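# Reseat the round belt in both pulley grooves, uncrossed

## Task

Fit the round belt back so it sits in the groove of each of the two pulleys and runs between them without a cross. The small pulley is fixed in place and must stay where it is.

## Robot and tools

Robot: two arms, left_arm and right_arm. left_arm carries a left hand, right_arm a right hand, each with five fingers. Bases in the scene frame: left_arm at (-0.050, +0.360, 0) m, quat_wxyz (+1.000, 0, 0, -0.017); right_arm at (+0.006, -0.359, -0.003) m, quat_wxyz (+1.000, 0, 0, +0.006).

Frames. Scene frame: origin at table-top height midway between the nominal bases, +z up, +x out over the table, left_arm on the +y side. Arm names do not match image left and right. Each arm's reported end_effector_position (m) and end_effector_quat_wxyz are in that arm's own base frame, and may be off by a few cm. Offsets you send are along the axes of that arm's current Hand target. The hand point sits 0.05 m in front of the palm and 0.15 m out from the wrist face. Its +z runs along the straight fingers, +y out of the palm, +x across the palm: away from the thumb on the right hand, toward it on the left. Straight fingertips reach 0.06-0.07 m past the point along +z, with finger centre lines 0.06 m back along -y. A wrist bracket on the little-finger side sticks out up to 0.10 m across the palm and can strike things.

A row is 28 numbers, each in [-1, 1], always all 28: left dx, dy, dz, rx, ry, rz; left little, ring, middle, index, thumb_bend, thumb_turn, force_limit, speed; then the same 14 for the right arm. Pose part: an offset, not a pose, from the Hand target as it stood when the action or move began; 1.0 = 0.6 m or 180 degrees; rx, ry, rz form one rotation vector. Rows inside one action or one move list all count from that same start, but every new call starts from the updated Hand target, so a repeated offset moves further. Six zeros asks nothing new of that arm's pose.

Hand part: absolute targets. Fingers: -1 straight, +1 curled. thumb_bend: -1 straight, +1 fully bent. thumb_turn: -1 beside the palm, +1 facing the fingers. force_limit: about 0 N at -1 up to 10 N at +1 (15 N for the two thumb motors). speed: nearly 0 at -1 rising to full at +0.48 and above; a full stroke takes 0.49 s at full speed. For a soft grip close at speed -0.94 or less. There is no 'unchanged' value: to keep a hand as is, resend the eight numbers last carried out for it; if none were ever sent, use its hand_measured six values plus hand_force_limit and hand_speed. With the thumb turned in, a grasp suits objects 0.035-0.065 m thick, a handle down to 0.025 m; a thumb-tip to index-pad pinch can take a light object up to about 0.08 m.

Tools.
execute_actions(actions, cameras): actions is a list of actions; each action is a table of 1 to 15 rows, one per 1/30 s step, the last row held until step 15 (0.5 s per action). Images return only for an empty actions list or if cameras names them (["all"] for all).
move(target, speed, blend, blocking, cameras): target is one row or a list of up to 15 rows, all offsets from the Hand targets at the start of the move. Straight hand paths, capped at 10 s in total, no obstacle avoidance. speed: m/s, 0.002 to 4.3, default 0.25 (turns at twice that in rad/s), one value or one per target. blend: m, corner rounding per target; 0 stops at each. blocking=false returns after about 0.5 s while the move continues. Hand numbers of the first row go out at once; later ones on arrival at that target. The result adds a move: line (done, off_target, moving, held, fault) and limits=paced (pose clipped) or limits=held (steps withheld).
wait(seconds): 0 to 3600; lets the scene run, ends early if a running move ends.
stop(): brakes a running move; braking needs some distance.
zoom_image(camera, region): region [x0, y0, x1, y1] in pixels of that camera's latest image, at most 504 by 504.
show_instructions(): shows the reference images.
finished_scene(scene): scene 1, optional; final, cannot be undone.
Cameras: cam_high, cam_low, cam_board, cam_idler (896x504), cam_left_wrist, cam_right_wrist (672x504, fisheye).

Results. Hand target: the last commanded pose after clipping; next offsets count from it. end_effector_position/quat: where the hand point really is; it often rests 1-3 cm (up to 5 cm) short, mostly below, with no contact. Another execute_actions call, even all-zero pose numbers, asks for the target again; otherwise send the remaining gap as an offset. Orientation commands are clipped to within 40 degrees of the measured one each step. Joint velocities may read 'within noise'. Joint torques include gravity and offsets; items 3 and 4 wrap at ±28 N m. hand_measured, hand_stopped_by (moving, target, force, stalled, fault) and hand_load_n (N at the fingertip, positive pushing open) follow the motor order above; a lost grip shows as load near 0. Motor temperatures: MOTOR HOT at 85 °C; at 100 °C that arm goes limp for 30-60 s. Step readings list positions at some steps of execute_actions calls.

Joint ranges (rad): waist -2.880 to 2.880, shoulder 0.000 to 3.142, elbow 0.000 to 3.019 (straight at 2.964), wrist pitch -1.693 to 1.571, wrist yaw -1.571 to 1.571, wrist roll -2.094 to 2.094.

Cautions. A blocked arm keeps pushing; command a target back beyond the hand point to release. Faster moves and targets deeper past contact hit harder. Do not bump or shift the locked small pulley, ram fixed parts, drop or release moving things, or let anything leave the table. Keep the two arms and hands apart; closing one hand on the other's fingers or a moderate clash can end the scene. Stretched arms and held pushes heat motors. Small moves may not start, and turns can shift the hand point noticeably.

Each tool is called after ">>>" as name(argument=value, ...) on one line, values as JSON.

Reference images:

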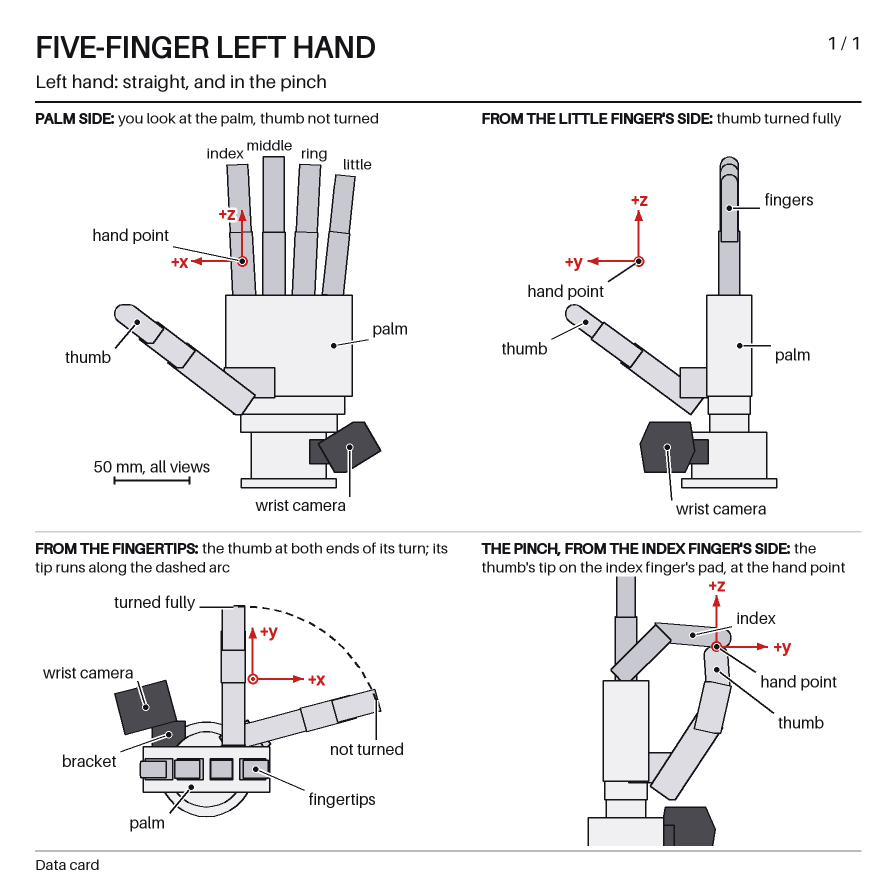

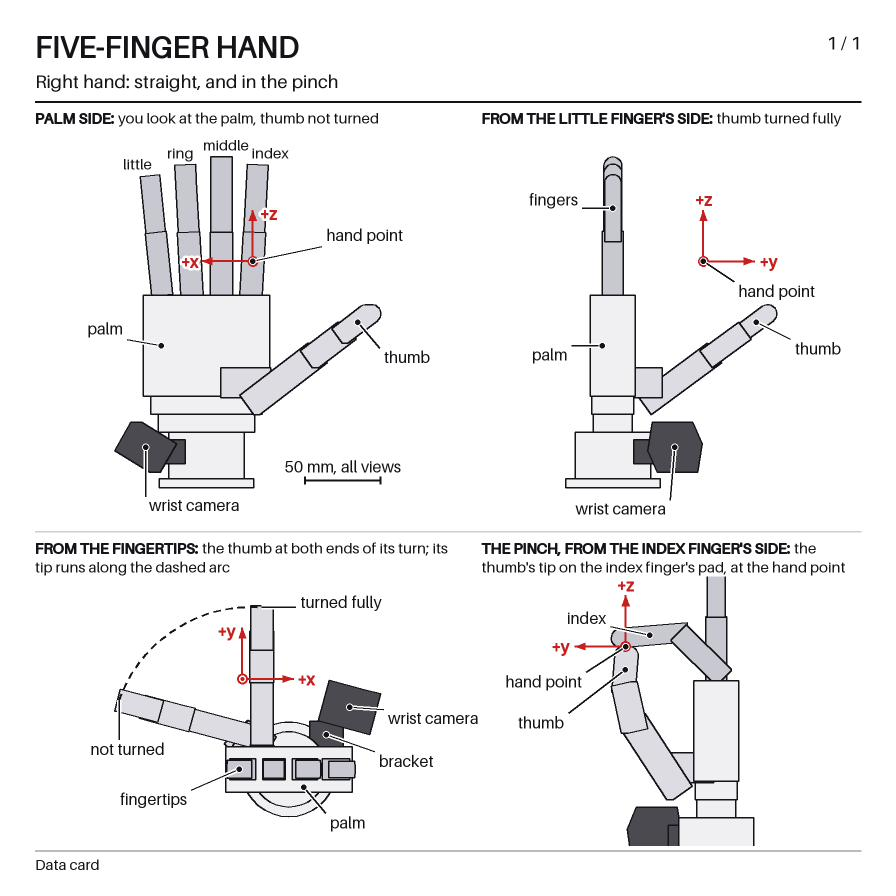

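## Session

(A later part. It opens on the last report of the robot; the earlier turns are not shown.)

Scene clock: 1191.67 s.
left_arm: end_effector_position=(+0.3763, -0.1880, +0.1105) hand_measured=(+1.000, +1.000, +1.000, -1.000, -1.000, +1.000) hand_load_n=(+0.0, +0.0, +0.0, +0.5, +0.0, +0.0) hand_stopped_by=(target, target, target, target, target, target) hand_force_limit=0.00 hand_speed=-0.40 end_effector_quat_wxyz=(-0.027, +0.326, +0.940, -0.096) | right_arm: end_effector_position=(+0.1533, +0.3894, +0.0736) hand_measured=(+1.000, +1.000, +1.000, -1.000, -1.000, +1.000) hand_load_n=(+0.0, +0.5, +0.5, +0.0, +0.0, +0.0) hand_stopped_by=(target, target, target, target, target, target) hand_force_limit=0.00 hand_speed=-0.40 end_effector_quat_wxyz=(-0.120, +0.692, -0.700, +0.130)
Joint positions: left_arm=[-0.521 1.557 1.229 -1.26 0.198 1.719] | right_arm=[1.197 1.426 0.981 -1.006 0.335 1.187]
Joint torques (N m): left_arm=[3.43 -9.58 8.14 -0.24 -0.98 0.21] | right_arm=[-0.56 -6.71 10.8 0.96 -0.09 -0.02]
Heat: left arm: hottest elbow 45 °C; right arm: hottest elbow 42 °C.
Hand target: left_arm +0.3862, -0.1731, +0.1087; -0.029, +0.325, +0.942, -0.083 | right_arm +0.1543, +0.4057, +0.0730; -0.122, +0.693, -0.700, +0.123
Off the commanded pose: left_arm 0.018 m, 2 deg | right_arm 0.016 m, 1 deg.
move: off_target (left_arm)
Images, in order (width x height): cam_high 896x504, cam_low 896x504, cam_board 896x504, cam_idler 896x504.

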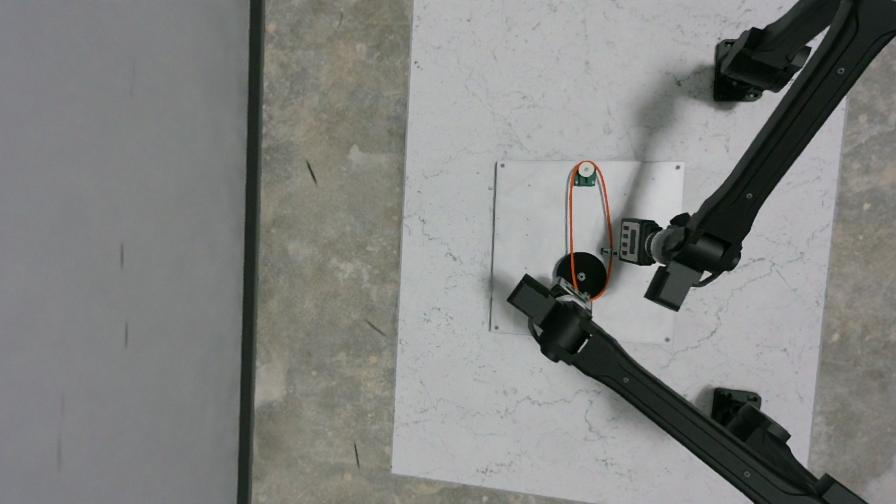

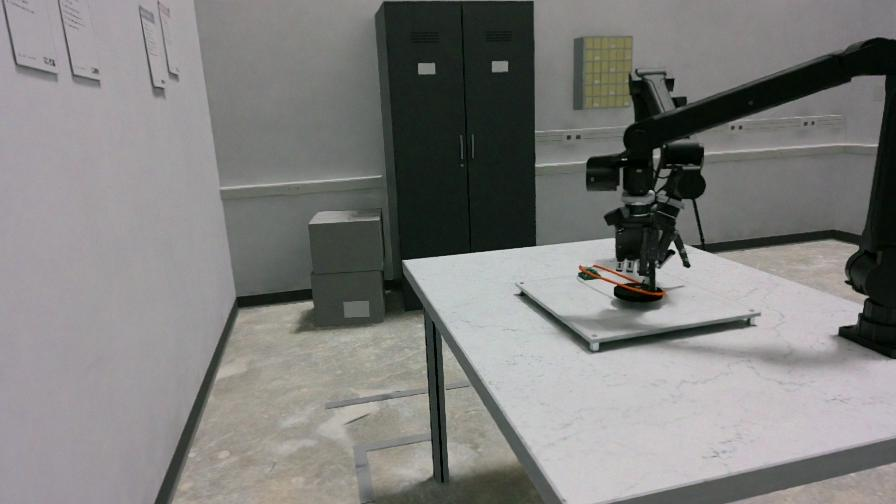

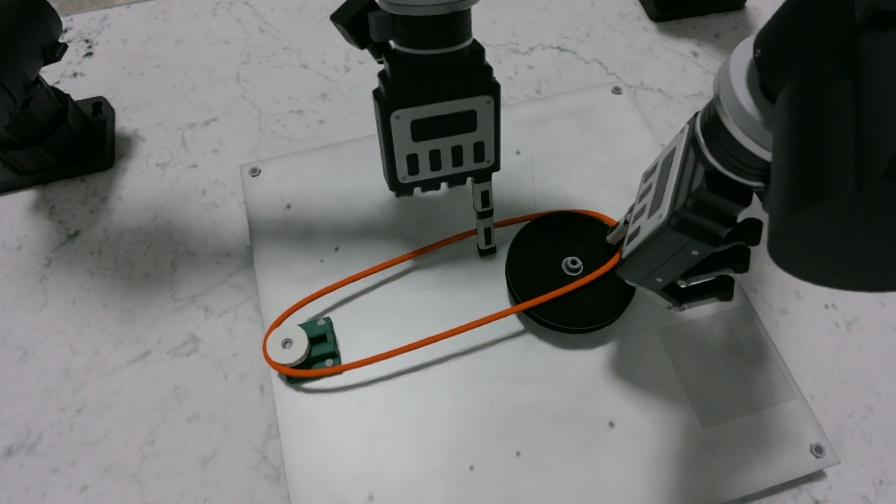

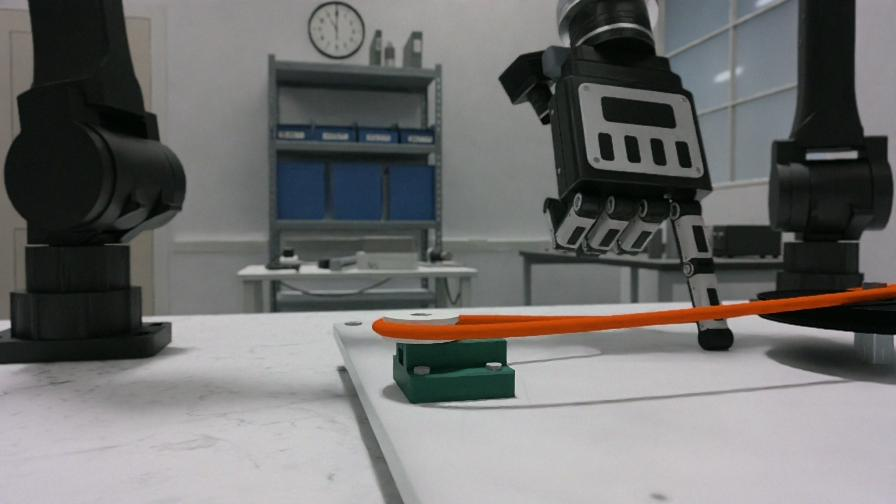

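>>> move(target=[-0.0176,0.0102,-0.0018,0,0,0,1,1,1,-1,-1,1,0,-0.4,0,0,0,0,0,0,1,1,1,-1,-1,1,0,-0.4], speed=0.03, cameras=["cam_high","cam_low","cam_idler","cam_board"])

>>> zoom_image(camera="cam_low", region=[610, 265, 670, 310])

>>> zoom_image(camera="cam_board", region=[420, 160, 660, 350])

>>> zoom_image(camera="cam_idler", region=[650, 250, 896, 350])

Scene clock: 1199.47 s.
left_arm: end_effector_position=(+0.3811, -0.1885, +0.1096) hand_measured=(+1.000, +1.000, +1.000, -1.000, -1.000, +1.000) hand_load_n=(+0.0, +0.0, +0.0, +0.5, +0.0, +0.0) hand_stopped_by=(target, target, target, target, target, target) hand_force_limit=0.00 hand_speed=-0.40 end_effector_quat_wxyz=(-0.028, +0.326, +0.940, -0.098) | right_arm: end_effector_position=(+0.1538, +0.3906, +0.0737) hand_measured=(+1.000, +1.000, +1.000, -1.000, -1.000, +1.000) hand_load_n=(+0.0, +0.5, +0.0, +0.0, +0.0, +0.0) hand_stopped_by=(target, target, target, target, target, target) hand_force_limit=0.00 hand_speed=-0.40 end_effector_quat_wxyz=(-0.120, +0.692, -0.700, +0.130)
Joint positions: left_arm=[-0.514 1.571 1.243 -1.263 0.203 1.726] | right_arm=[1.197 1.429 0.984 -1.006 0.335 1.187]
Joint torques (N m): left_arm=[3.72 -8.82 9.73 -0.43 -1.18 0.22] | right_arm=[-0.56 -7 10.55 0.96 -0.09 -0.03]
Heat: left arm: hottest elbow 45 °C; right arm: hottest elbow 43 °C.
Hand target: left_arm +0.3984, -0.1747, +0.1087; -0.029, +0.325, +0.942, -0.083 | right_arm +0.1544, +0.4058, +0.0730; -0.122, +0.693, -0.700, +0.123
Off the commanded pose: left_arm 0.022 m, 2 deg | right_arm 0.015 m, 1 deg.
move: off_target (left_arm)
Images, in order (width x height): cam_high 896x504, cam_low 896x504, cam_board 896x504, cam_idler 896x504.

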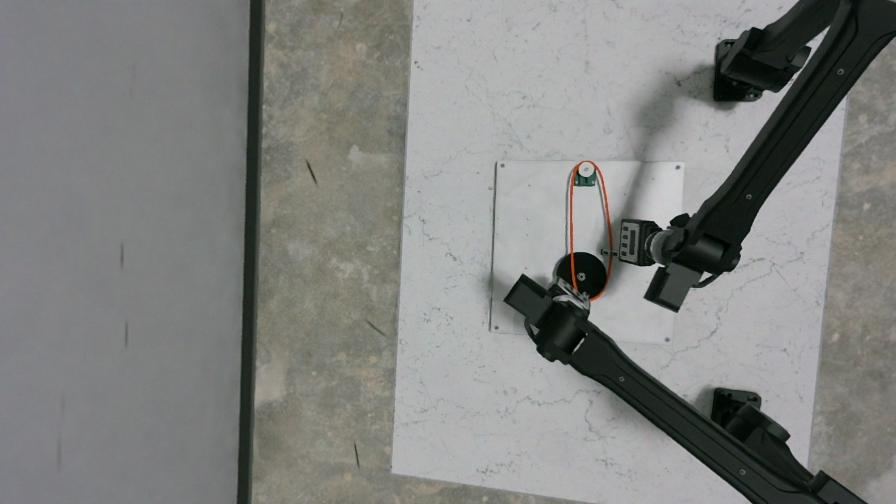

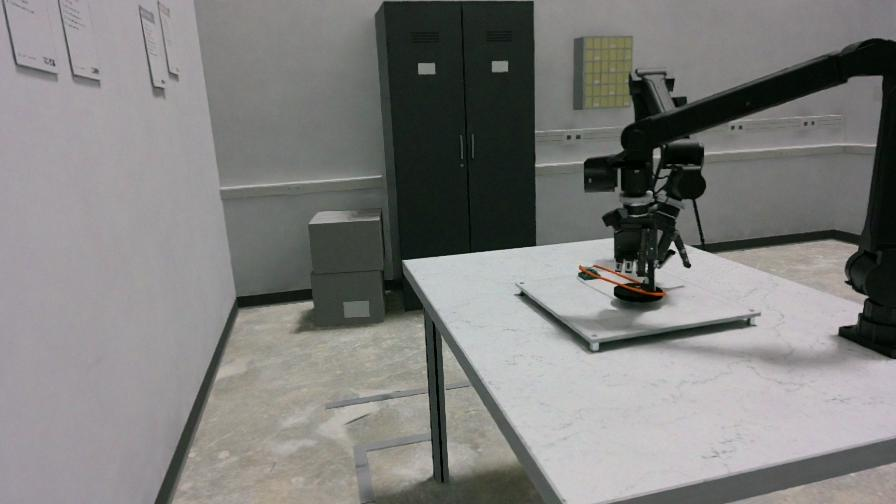

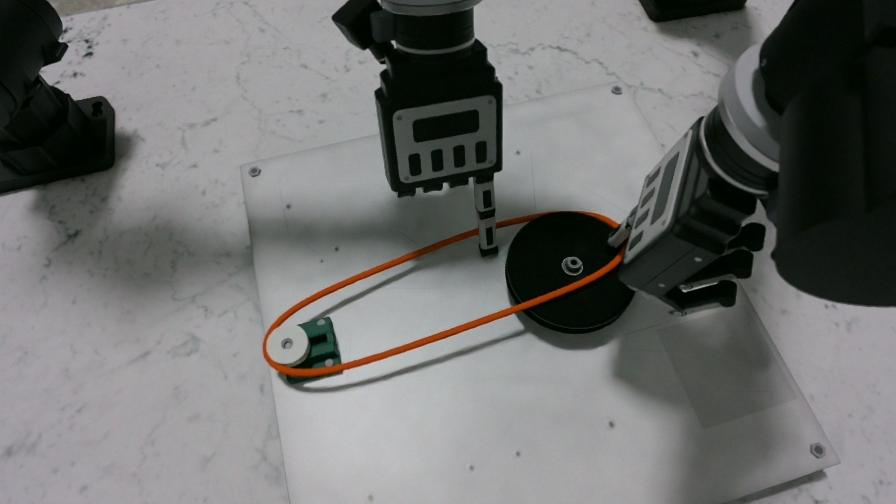

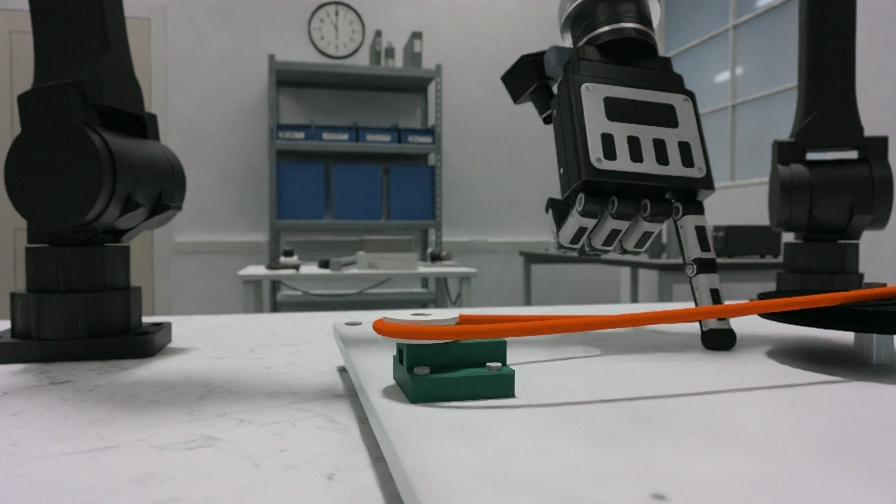

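Scaled by 8.400 from the camera's image (finer frame: 1280x720).

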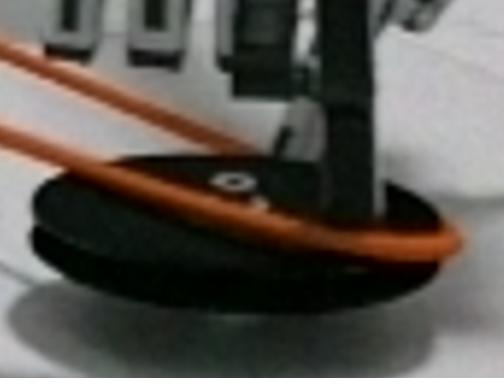

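Scaled by 2.100 from the camera's image (finer frame: 1280x720).

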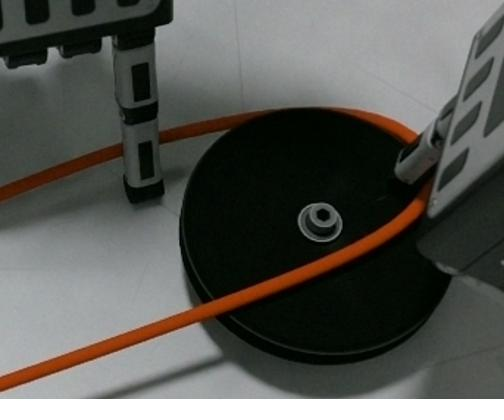

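Scaled by 2.049 from the camera's image (finer frame: 1280x720).

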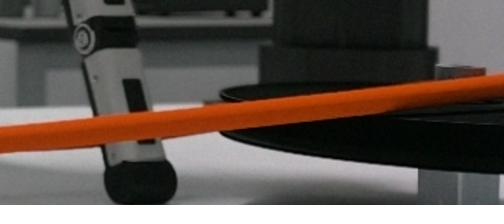

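>>> move(target=[-0.0209,0.0086,-0.0015,0,0,0,1,1,1,-1,-1,1,0,-0.4,0,0,0,0,0,0,1,1,1,-1,-1,1,0,-0.4], speed=0.03, cameras=["cam_high","cam_low","cam_idler","cam_board"])

>>> zoom_image(camera="cam_low", region=[610, 265, 670, 310])

>>> zoom_image(camera="cam_board", region=[420, 160, 660, 350])

>>> zoom_image(camera="cam_idler", region=[650, 250, 896, 350])

Scene clock: 1209.27 s.
left_arm: end_effector_position=(+0.3867, -0.1888, +0.1093) hand_measured=(+1.000, +1.000, +1.000, -1.000, -1.000, +1.000) hand_load_n=(+0.0, +0.0, +0.0, +0.5, +0.0, +0.0) hand_stopped_by=(target, target, target, target, target, target) hand_force_limit=0.00 hand_speed=-0.40 end_effector_quat_wxyz=(-0.038, +0.326, +0.940, -0.096) | right_arm: end_effector_position=(+0.1546, +0.3929, +0.0736) hand_measured=(+1.000, +1.000, +1.000, -1.000, -1.000, +1.000) hand_load_n=(+0.0, +0.0, +0.0, +0.5, +0.0, +0.0) hand_stopped_by=(target, target, target, target, target, target) hand_force_limit=0.00 hand_speed=-0.40 end_effector_quat_wxyz=(-0.122, +0.692, -0.700, +0.128)
Joint positions: left_arm=[-0.509 1.598 1.274 -1.289 0.203 1.733] | right_arm=[1.197 1.432 0.986 -1 0.335 1.187]
Joint torques (N m): left_arm=[3.9 -8.59 10.14 0.32 -1.22 0.23] | right_arm=[-0.56 -7.24 10.41 0.77 -0.07 -0.03]
Heat: left arm: hottest elbow 46 °C; right arm: hottest elbow 43 °C.
Hand target: left_arm +0.4115, -0.1784, +0.1087; -0.028, +0.325, +0.942, -0.083 | right_arm +0.1544, +0.4057, +0.0729; -0.122, +0.693, -0.700, +0.123
Off the commanded pose: left_arm 0.027 m, 2 deg | right_arm 0.013 m, 1 deg.
move: off_target (left_arm)
Images, in order (width x height): cam_high 896x504, cam_low 896x504, cam_board 896x504, cam_idler 896x504.

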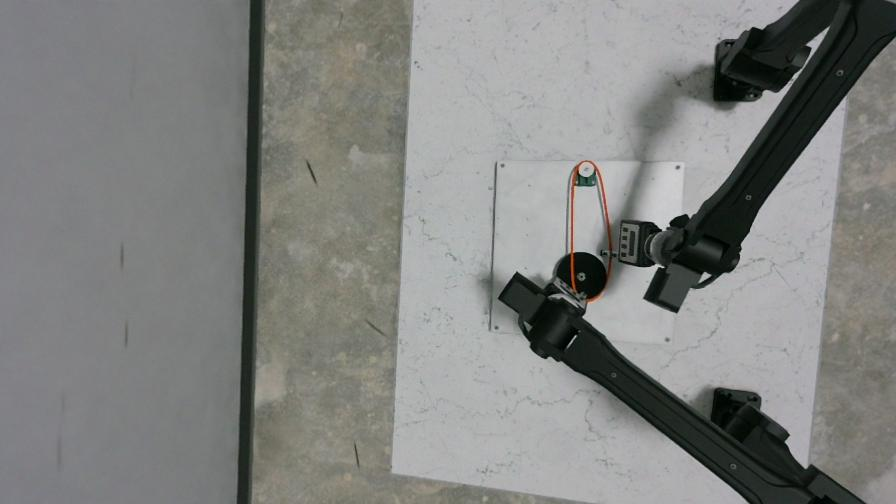

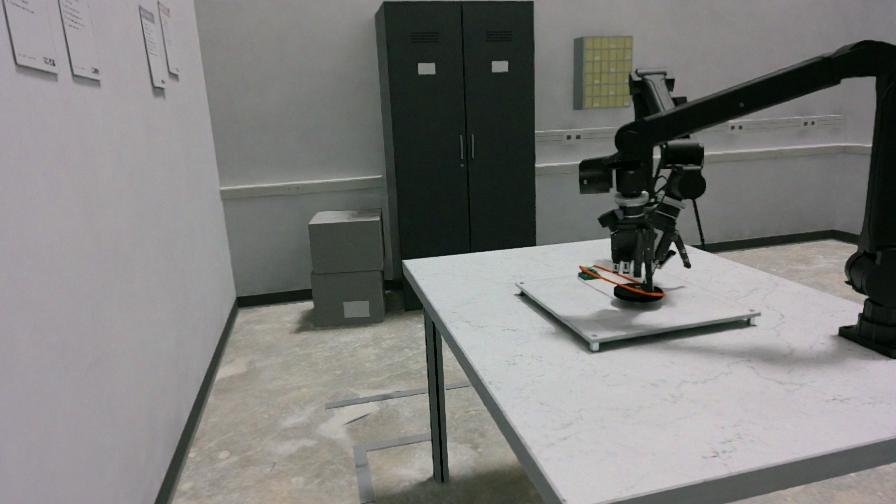

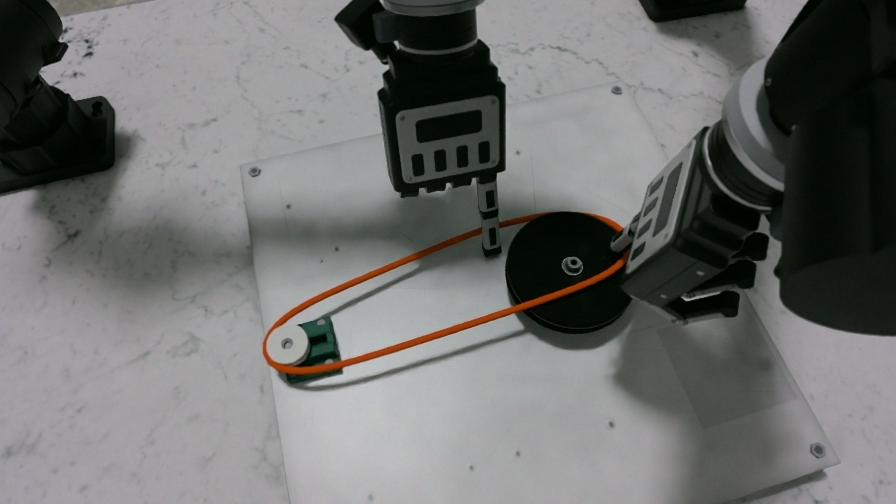

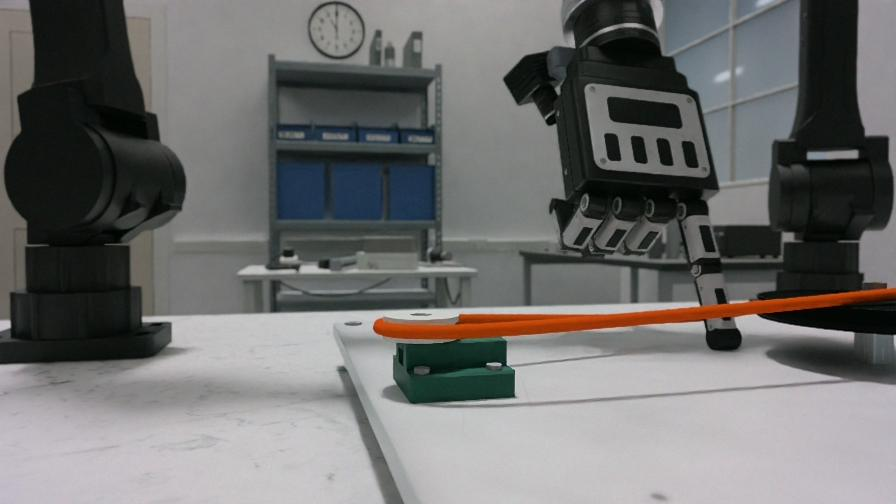

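Scaled by 8.400 from the camera's image (finer frame: 1280x720).

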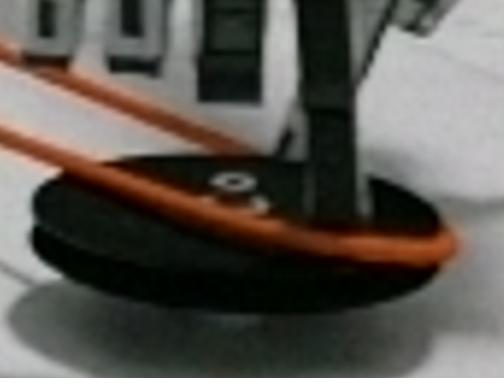

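Scaled by 2.100 from the camera's image (finer frame: 1280x720).

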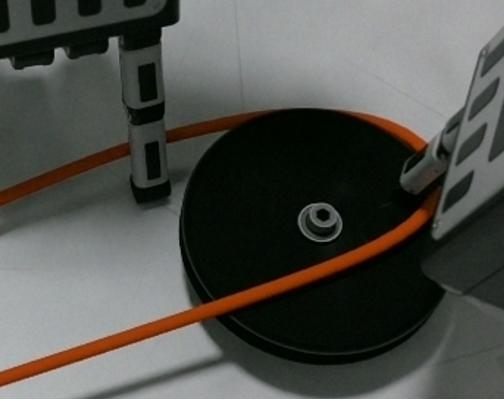

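Scaled by 2.049 from the camera's image (finer frame: 1280x720).

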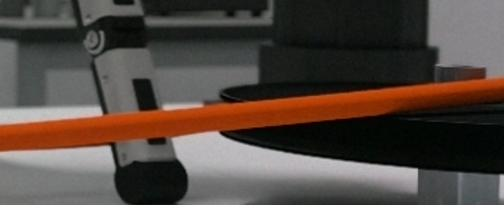

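>>> move(target=[-0.0218,0.0051,-0.0009,0,0,0,1,1,1,-1,-1,1,0,-0.4,0,0,0,0,0,0,1,1,1,-1,-1,1,0,-0.4], speed=0.03, cameras=["cam_low","cam_idler","cam_board"])

>>> zoom_image(camera="cam_low", region=[610, 265, 670, 310])

>>> zoom_image(camera="cam_board", region=[420, 160, 660, 350])

Scene clock: 1226.97 s.
left_arm: end_effector_position=(+0.3927, -0.1901, +0.1089) hand_measured=(+1.000, +1.000, +1.000, -1.000, -1.000, +1.000) hand_load_n=(+0.0, +0.0, +0.0, +0.0, +0.0, +0.0) hand_stopped_by=(target, target, target, target, target, target) hand_force_limit=0.00 hand_speed=-0.40 end_effector_quat_wxyz=(-0.048, +0.324, +0.940, -0.094) | right_arm: end_effector_position=(+0.1556, +0.3958, +0.0748) hand_measured=(+1.000, +1.000, +1.000, -1.000, -1.000, +1.000) hand_load_n=(+0.0, +0.5, +0.0, +0.0, +0.0, +0.0) hand_stopped_by=(target, target, target, target, target, target) hand_force_limit=0.00 hand_speed=-0.40 end_effector_quat_wxyz=(-0.126, +0.691, -0.700, +0.127)
Joint positions: left_arm=[-0.505 1.627 1.306 -1.313 0.203 1.737] | right_arm=[1.197 1.433 0.99 -0.995 0.334 1.187]
Joint torques (N m): left_arm=[3.49 -9.11 10.86 0.66 -1.23 0.19] | right_arm=[-0.62 -7.41 10.14 0.61 -0.05 -0.02]
Heat: left arm: hottest elbow 48 °C; right arm: hottest elbow 44 °C.
Hand target: left_arm +0.4237, -0.1838, +0.1087; -0.029, +0.325, +0.942, -0.083 | right_arm +0.1543, +0.4057, +0.0730; -0.122, +0.693, -0.700, +0.123
Off the commanded pose: left_arm 0.032 m, 3 deg | right_arm 0.010 m, 1 deg.
move: off_target (left_arm)
Images, in order (width x height): cam_low 896x504, cam_board 896x504, cam_idler 896x504.

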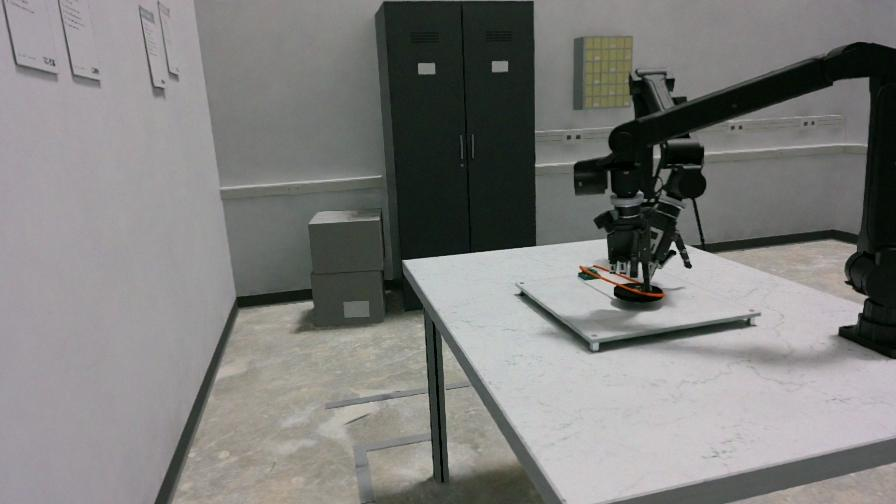

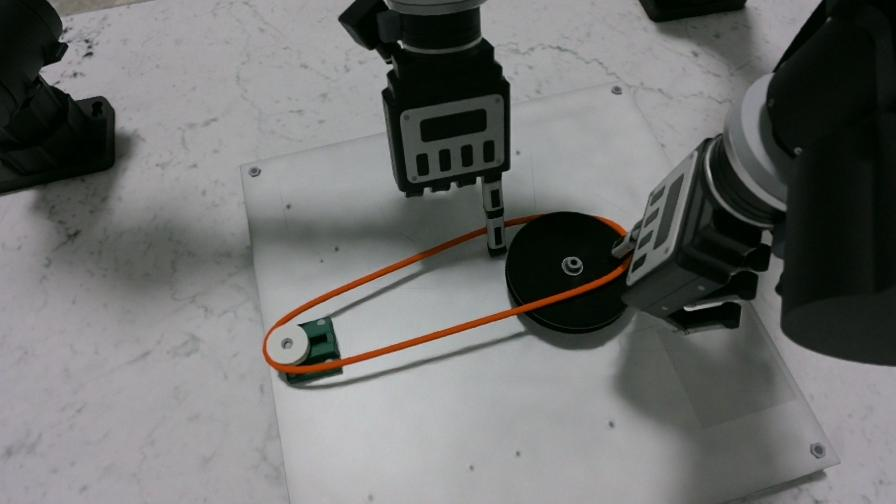

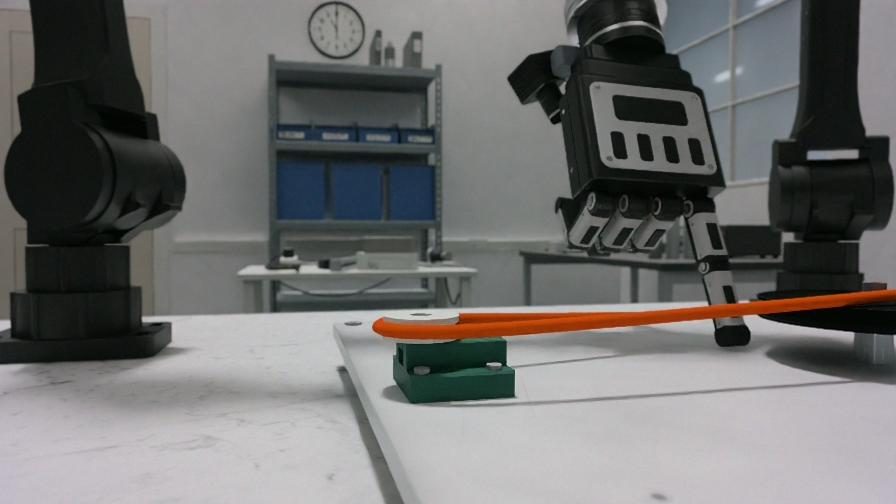

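Scaled by 8.400 from the camera's image (finer frame: 1280x720).

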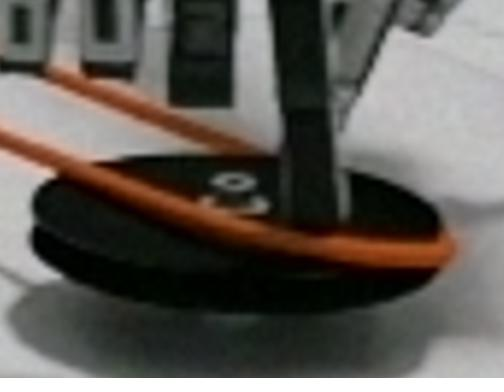

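Scaled by 2.100 from the camera's image (finer frame: 1280x720).

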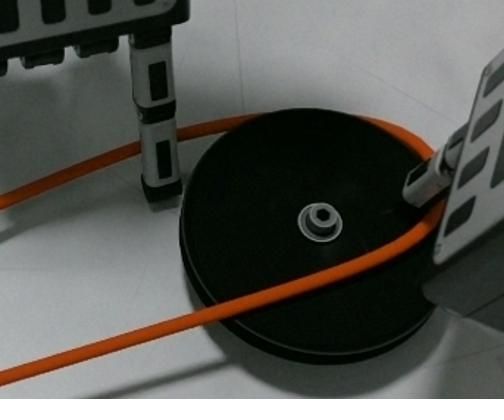

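>>> move(target=[-0.0171,0.0054,-0.0010,0,0,0,1,1,1,-1,-1,1,0,-0.4,0,0,0,0,0,0,1,1,1,-1,-1,1,0,-0.4], speed=0.03, cameras=["cam_low","cam_idler","cam_board","cam_high"])

>>> zoom_image(camera="cam_low", region=[610, 265, 670, 310])

>>> zoom_image(camera="cam_board", region=[420, 160, 660, 350])

>>> zoom_image(camera="cam_high", region=[540, 220, 660, 310])

Scene clock: 1237.53 s.
left_arm: end_effector_position=(+0.3972, -0.1917, +0.1086) hand_measured=(+1.000, +1.000, +1.000, -1.000, -1.000, +1.000) hand_load_n=(+0.0, +0.0, +0.0, +0.5, +0.0, +0.0) hand_stopped_by=(target, target, target, target, target, target) hand_force_limit=0.00 hand_speed=-0.40 end_effector_quat_wxyz=(-0.056, +0.324, +0.940, -0.093) | right_arm: end_effector_position=(+0.1564, +0.3978, +0.0761) hand_measured=(+1.000, +1.000, +1.000, -1.000, -1.000, +1.000) hand_load_n=(+0.0, +0.0, +0.0, +0.0, +0.0, +0.0) hand_stopped_by=(target, target, target, target, target, target) hand_force_limit=0.00 hand_speed=-0.40 end_effector_quat_wxyz=(-0.129, +0.691, -0.700, +0.125)
Joint positions: left_arm=[-0.503 1.651 1.333 -1.332 0.202 1.739] | right_arm=[1.197 1.433 0.993 -0.991 0.334 1.187]
Joint torques (N m): left_arm=[3.6 -8.88 11.29 0.96 -1.24 0.21] | right_arm=[-0.56 -7.41 9.94 0.51 -0.05 -0.02]
Heat: left arm: hottest elbow 51 °C; right arm: hottest elbow 44 °C.
Hand target: left_arm +0.4338, -0.1876, +0.1086; -0.029, +0.325, +0.942, -0.083 | right_arm +0.1543, +0.4057, +0.0730; -0.122, +0.693, -0.700, +0.123
Off the commanded pose: left_arm 0.037 m, 3 deg | right_arm 0.009 m, 1 deg.
move: off_target (left_arm)
Images, in order (width x height): cam_high 896x504, cam_low 896x504, cam_board 896x504, cam_idler 896x504.

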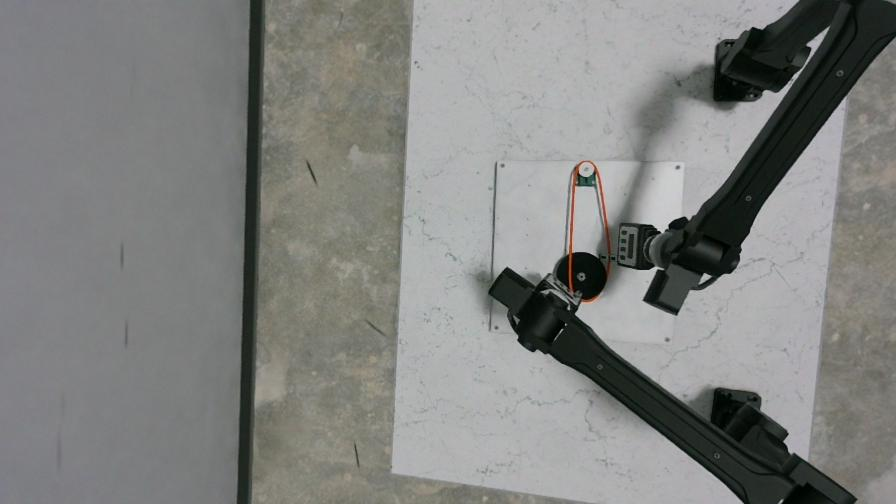

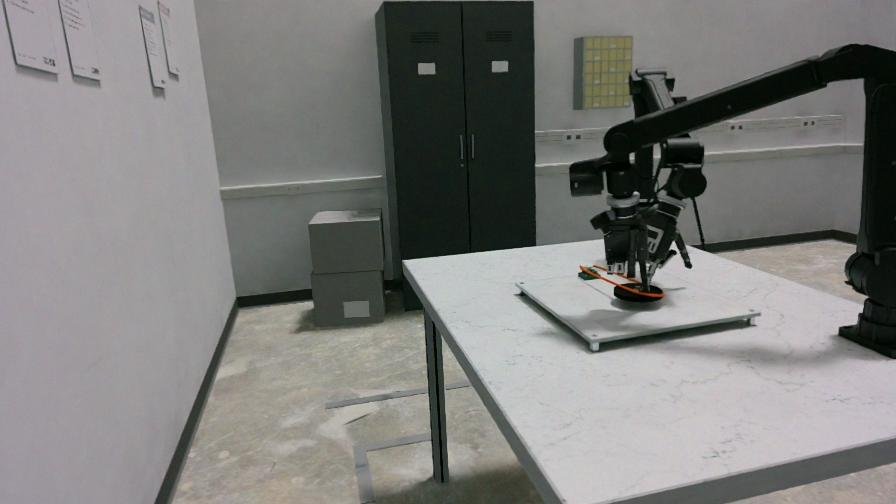

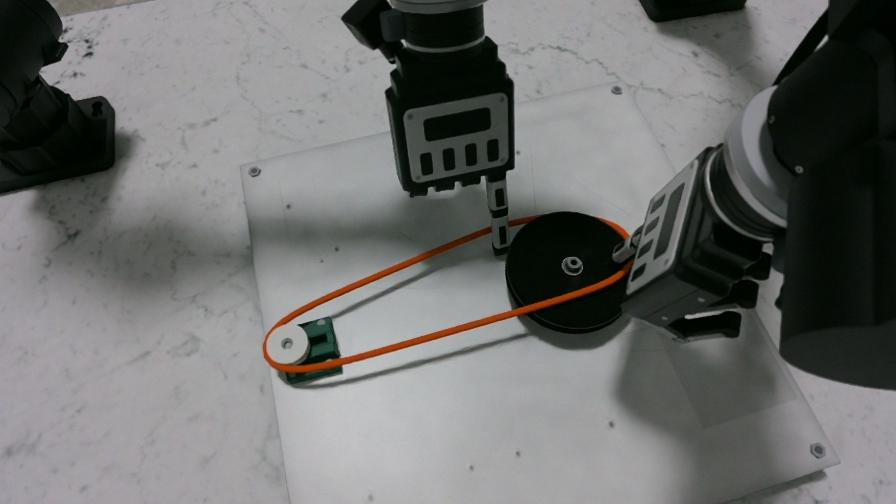

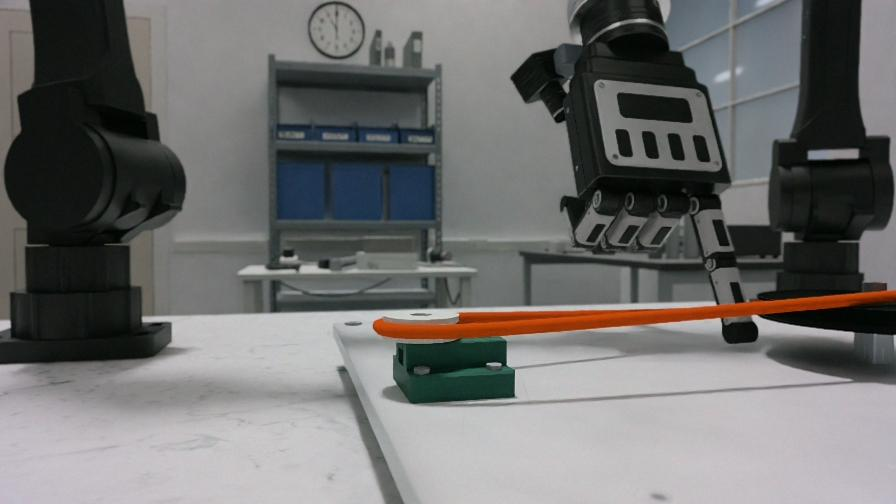

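Scaled by 8.400 from the camera's image (finer frame: 1280x720).

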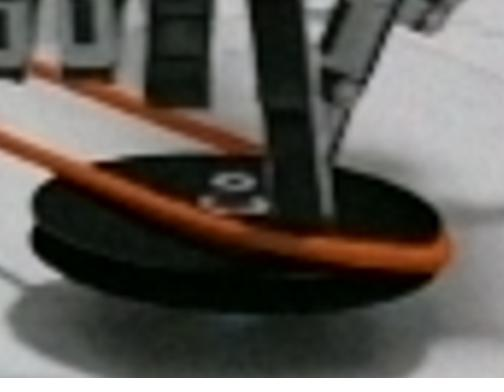

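Scaled by 2.100 from the camera's image (finer frame: 1280x720).

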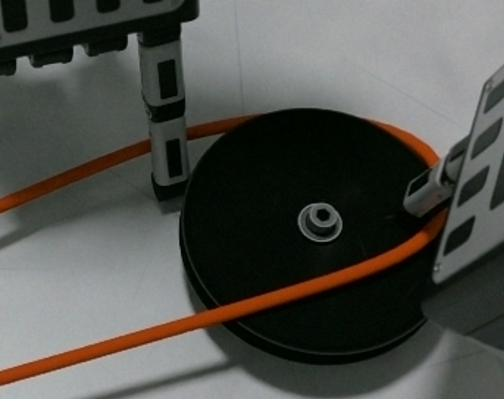

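Scaled by 4.200 from the camera's image (finer frame: 1280x720).

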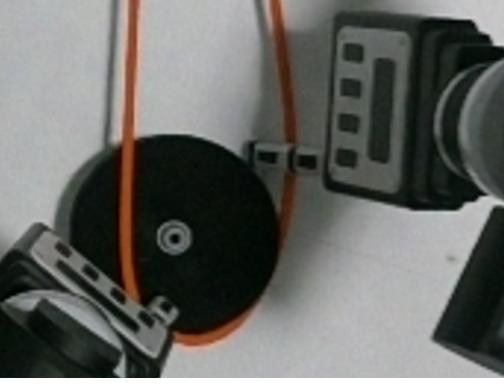

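>>> move(target=[-0.0209,0.0086,-0.0015,0,0,0,1,1,1,-1,-1,1,0,-0.4,0,0,0,0,0,0,1,1,1,-1,-1,1,0,-0.4], speed=0.03, cameras=["cam_low","cam_idler","cam_board","cam_high"])

>>> zoom_image(camera="cam_low", region=[610, 265, 670, 310])

>>> zoom_image(camera="cam_board", region=[420, 160, 660, 350])

>>> zoom_image(camera="cam_high", region=[540, 220, 660, 310])

Scene clock: 1260.97 s.
left_arm: end_effector_position=(+0.4031, -0.1942, +0.1084) hand_measured=(+1.000, +1.000, +1.000, -1.000, -1.000, +1.000) hand_load_n=(+0.0, +0.0, +0.0, +0.5, -0.5, +0.0) hand_stopped_by=(target, target, target, target, target, target) hand_force_limit=0.00 hand_speed=-0.40 end_effector_quat_wxyz=(-0.065, +0.323, +0.940, -0.091) | right_arm: end_effector_position=(+0.1572, +0.3997, +0.0772) hand_measured=(+1.000, +1.000, +1.000, -1.000, -1.000, +1.000) hand_load_n=(+0.0, +0.5, +0.0, +0.0, +0.0, +0.0) hand_stopped_by=(target, target, target, target, target, target) hand_force_limit=0.00 hand_speed=-0.40 end_effector_quat_wxyz=(-0.131, +0.690, -0.701, +0.124)
Joint positions: left_arm=[-0.502 1.68 1.367 -1.356 0.202 1.741] | right_arm=[1.197 1.434 0.996 -0.988 0.334 1.188]
Joint torques (N m): left_arm=[3.9 -9 11.73 1.43 -1.27 0.24] | right_arm=[-0.56 -7.47 9.77 0.42 -0.05 -0.03]
Motor temperatures (°C): left_arm=[27 31 55 27 36 32] | right_arm=[27 30 43 28 28 26]
Heat: left arm: hottest elbow 55 °C; right arm: hottest elbow 43 °C.
Hand target: left_arm +0.4469, -0.1913, +0.1087; -0.028, +0.325, +0.942, -0.083 | right_arm +0.1544, +0.4058, +0.0730; -0.122, +0.693, -0.700, +0.123
Off the commanded pose: left_arm 0.044 m, 4 deg | right_arm 0.008 m, 1 deg.
move: off_target (left_arm)
Images, in order (width x height): cam_high 896x504, cam_low 896x504, cam_board 896x504, cam_idler 896x504.

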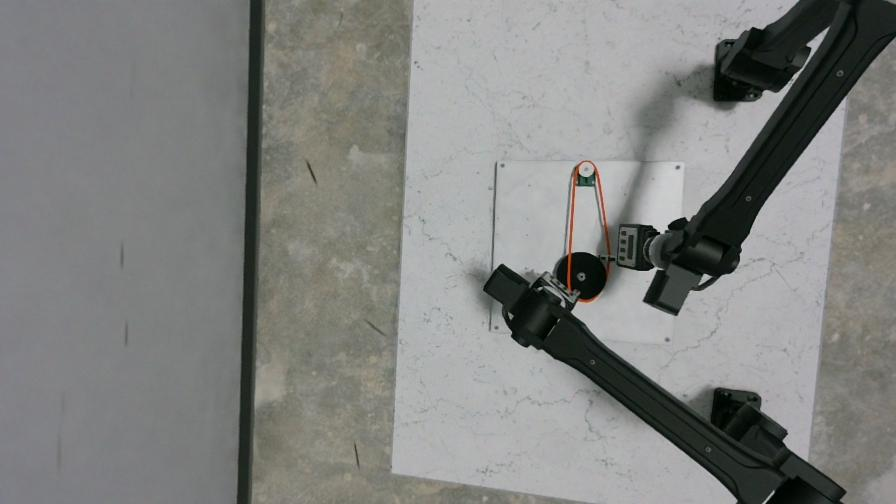

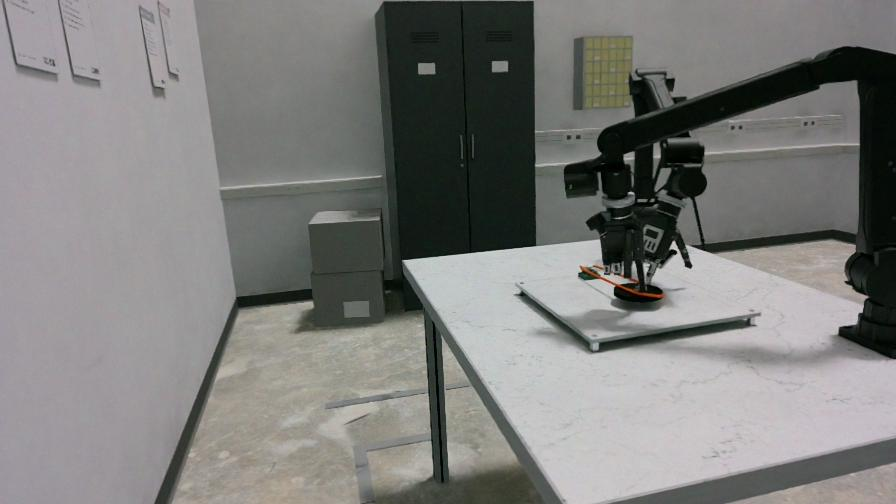

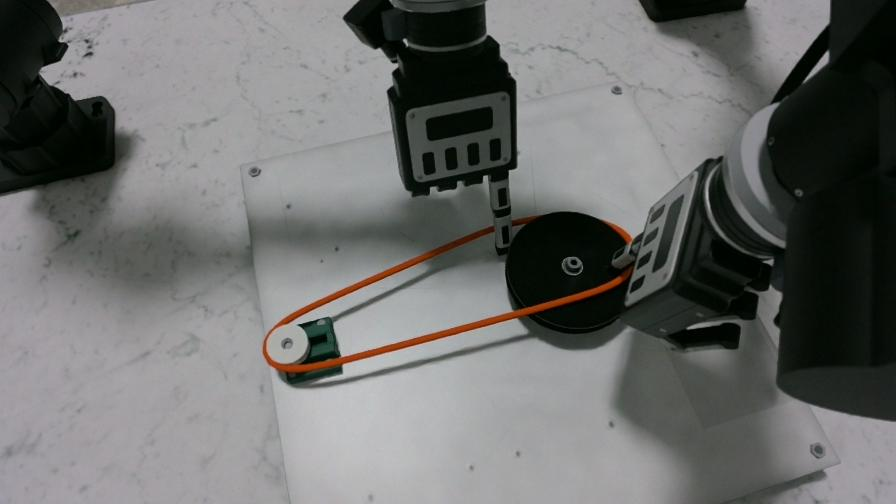

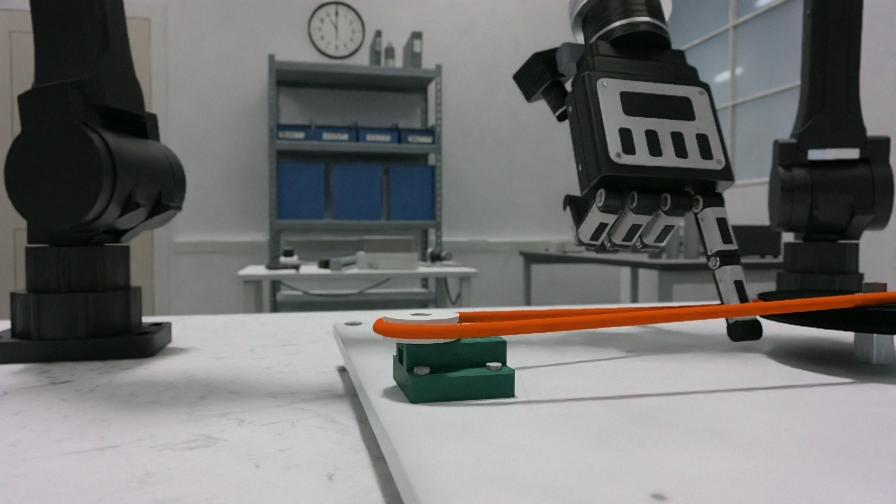

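Scaled by 8.400 from the camera's image (finer frame: 1280x720).

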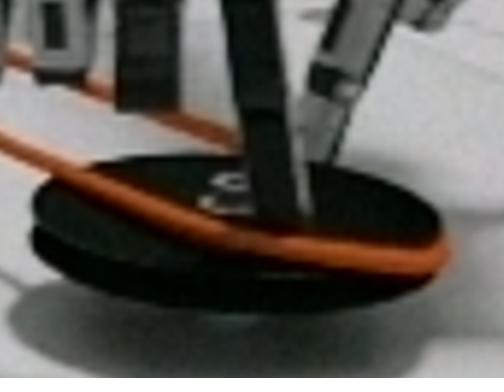

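Scaled by 2.100 from the camera's image (finer frame: 1280x720).

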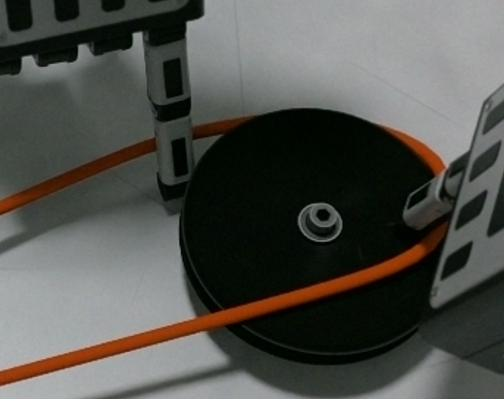

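Scaled by 4.200 from the camera's image (finer frame: 1280x720).

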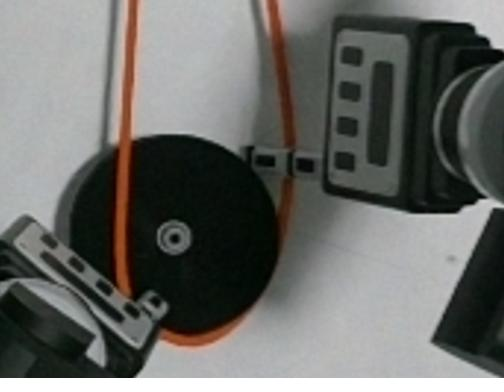

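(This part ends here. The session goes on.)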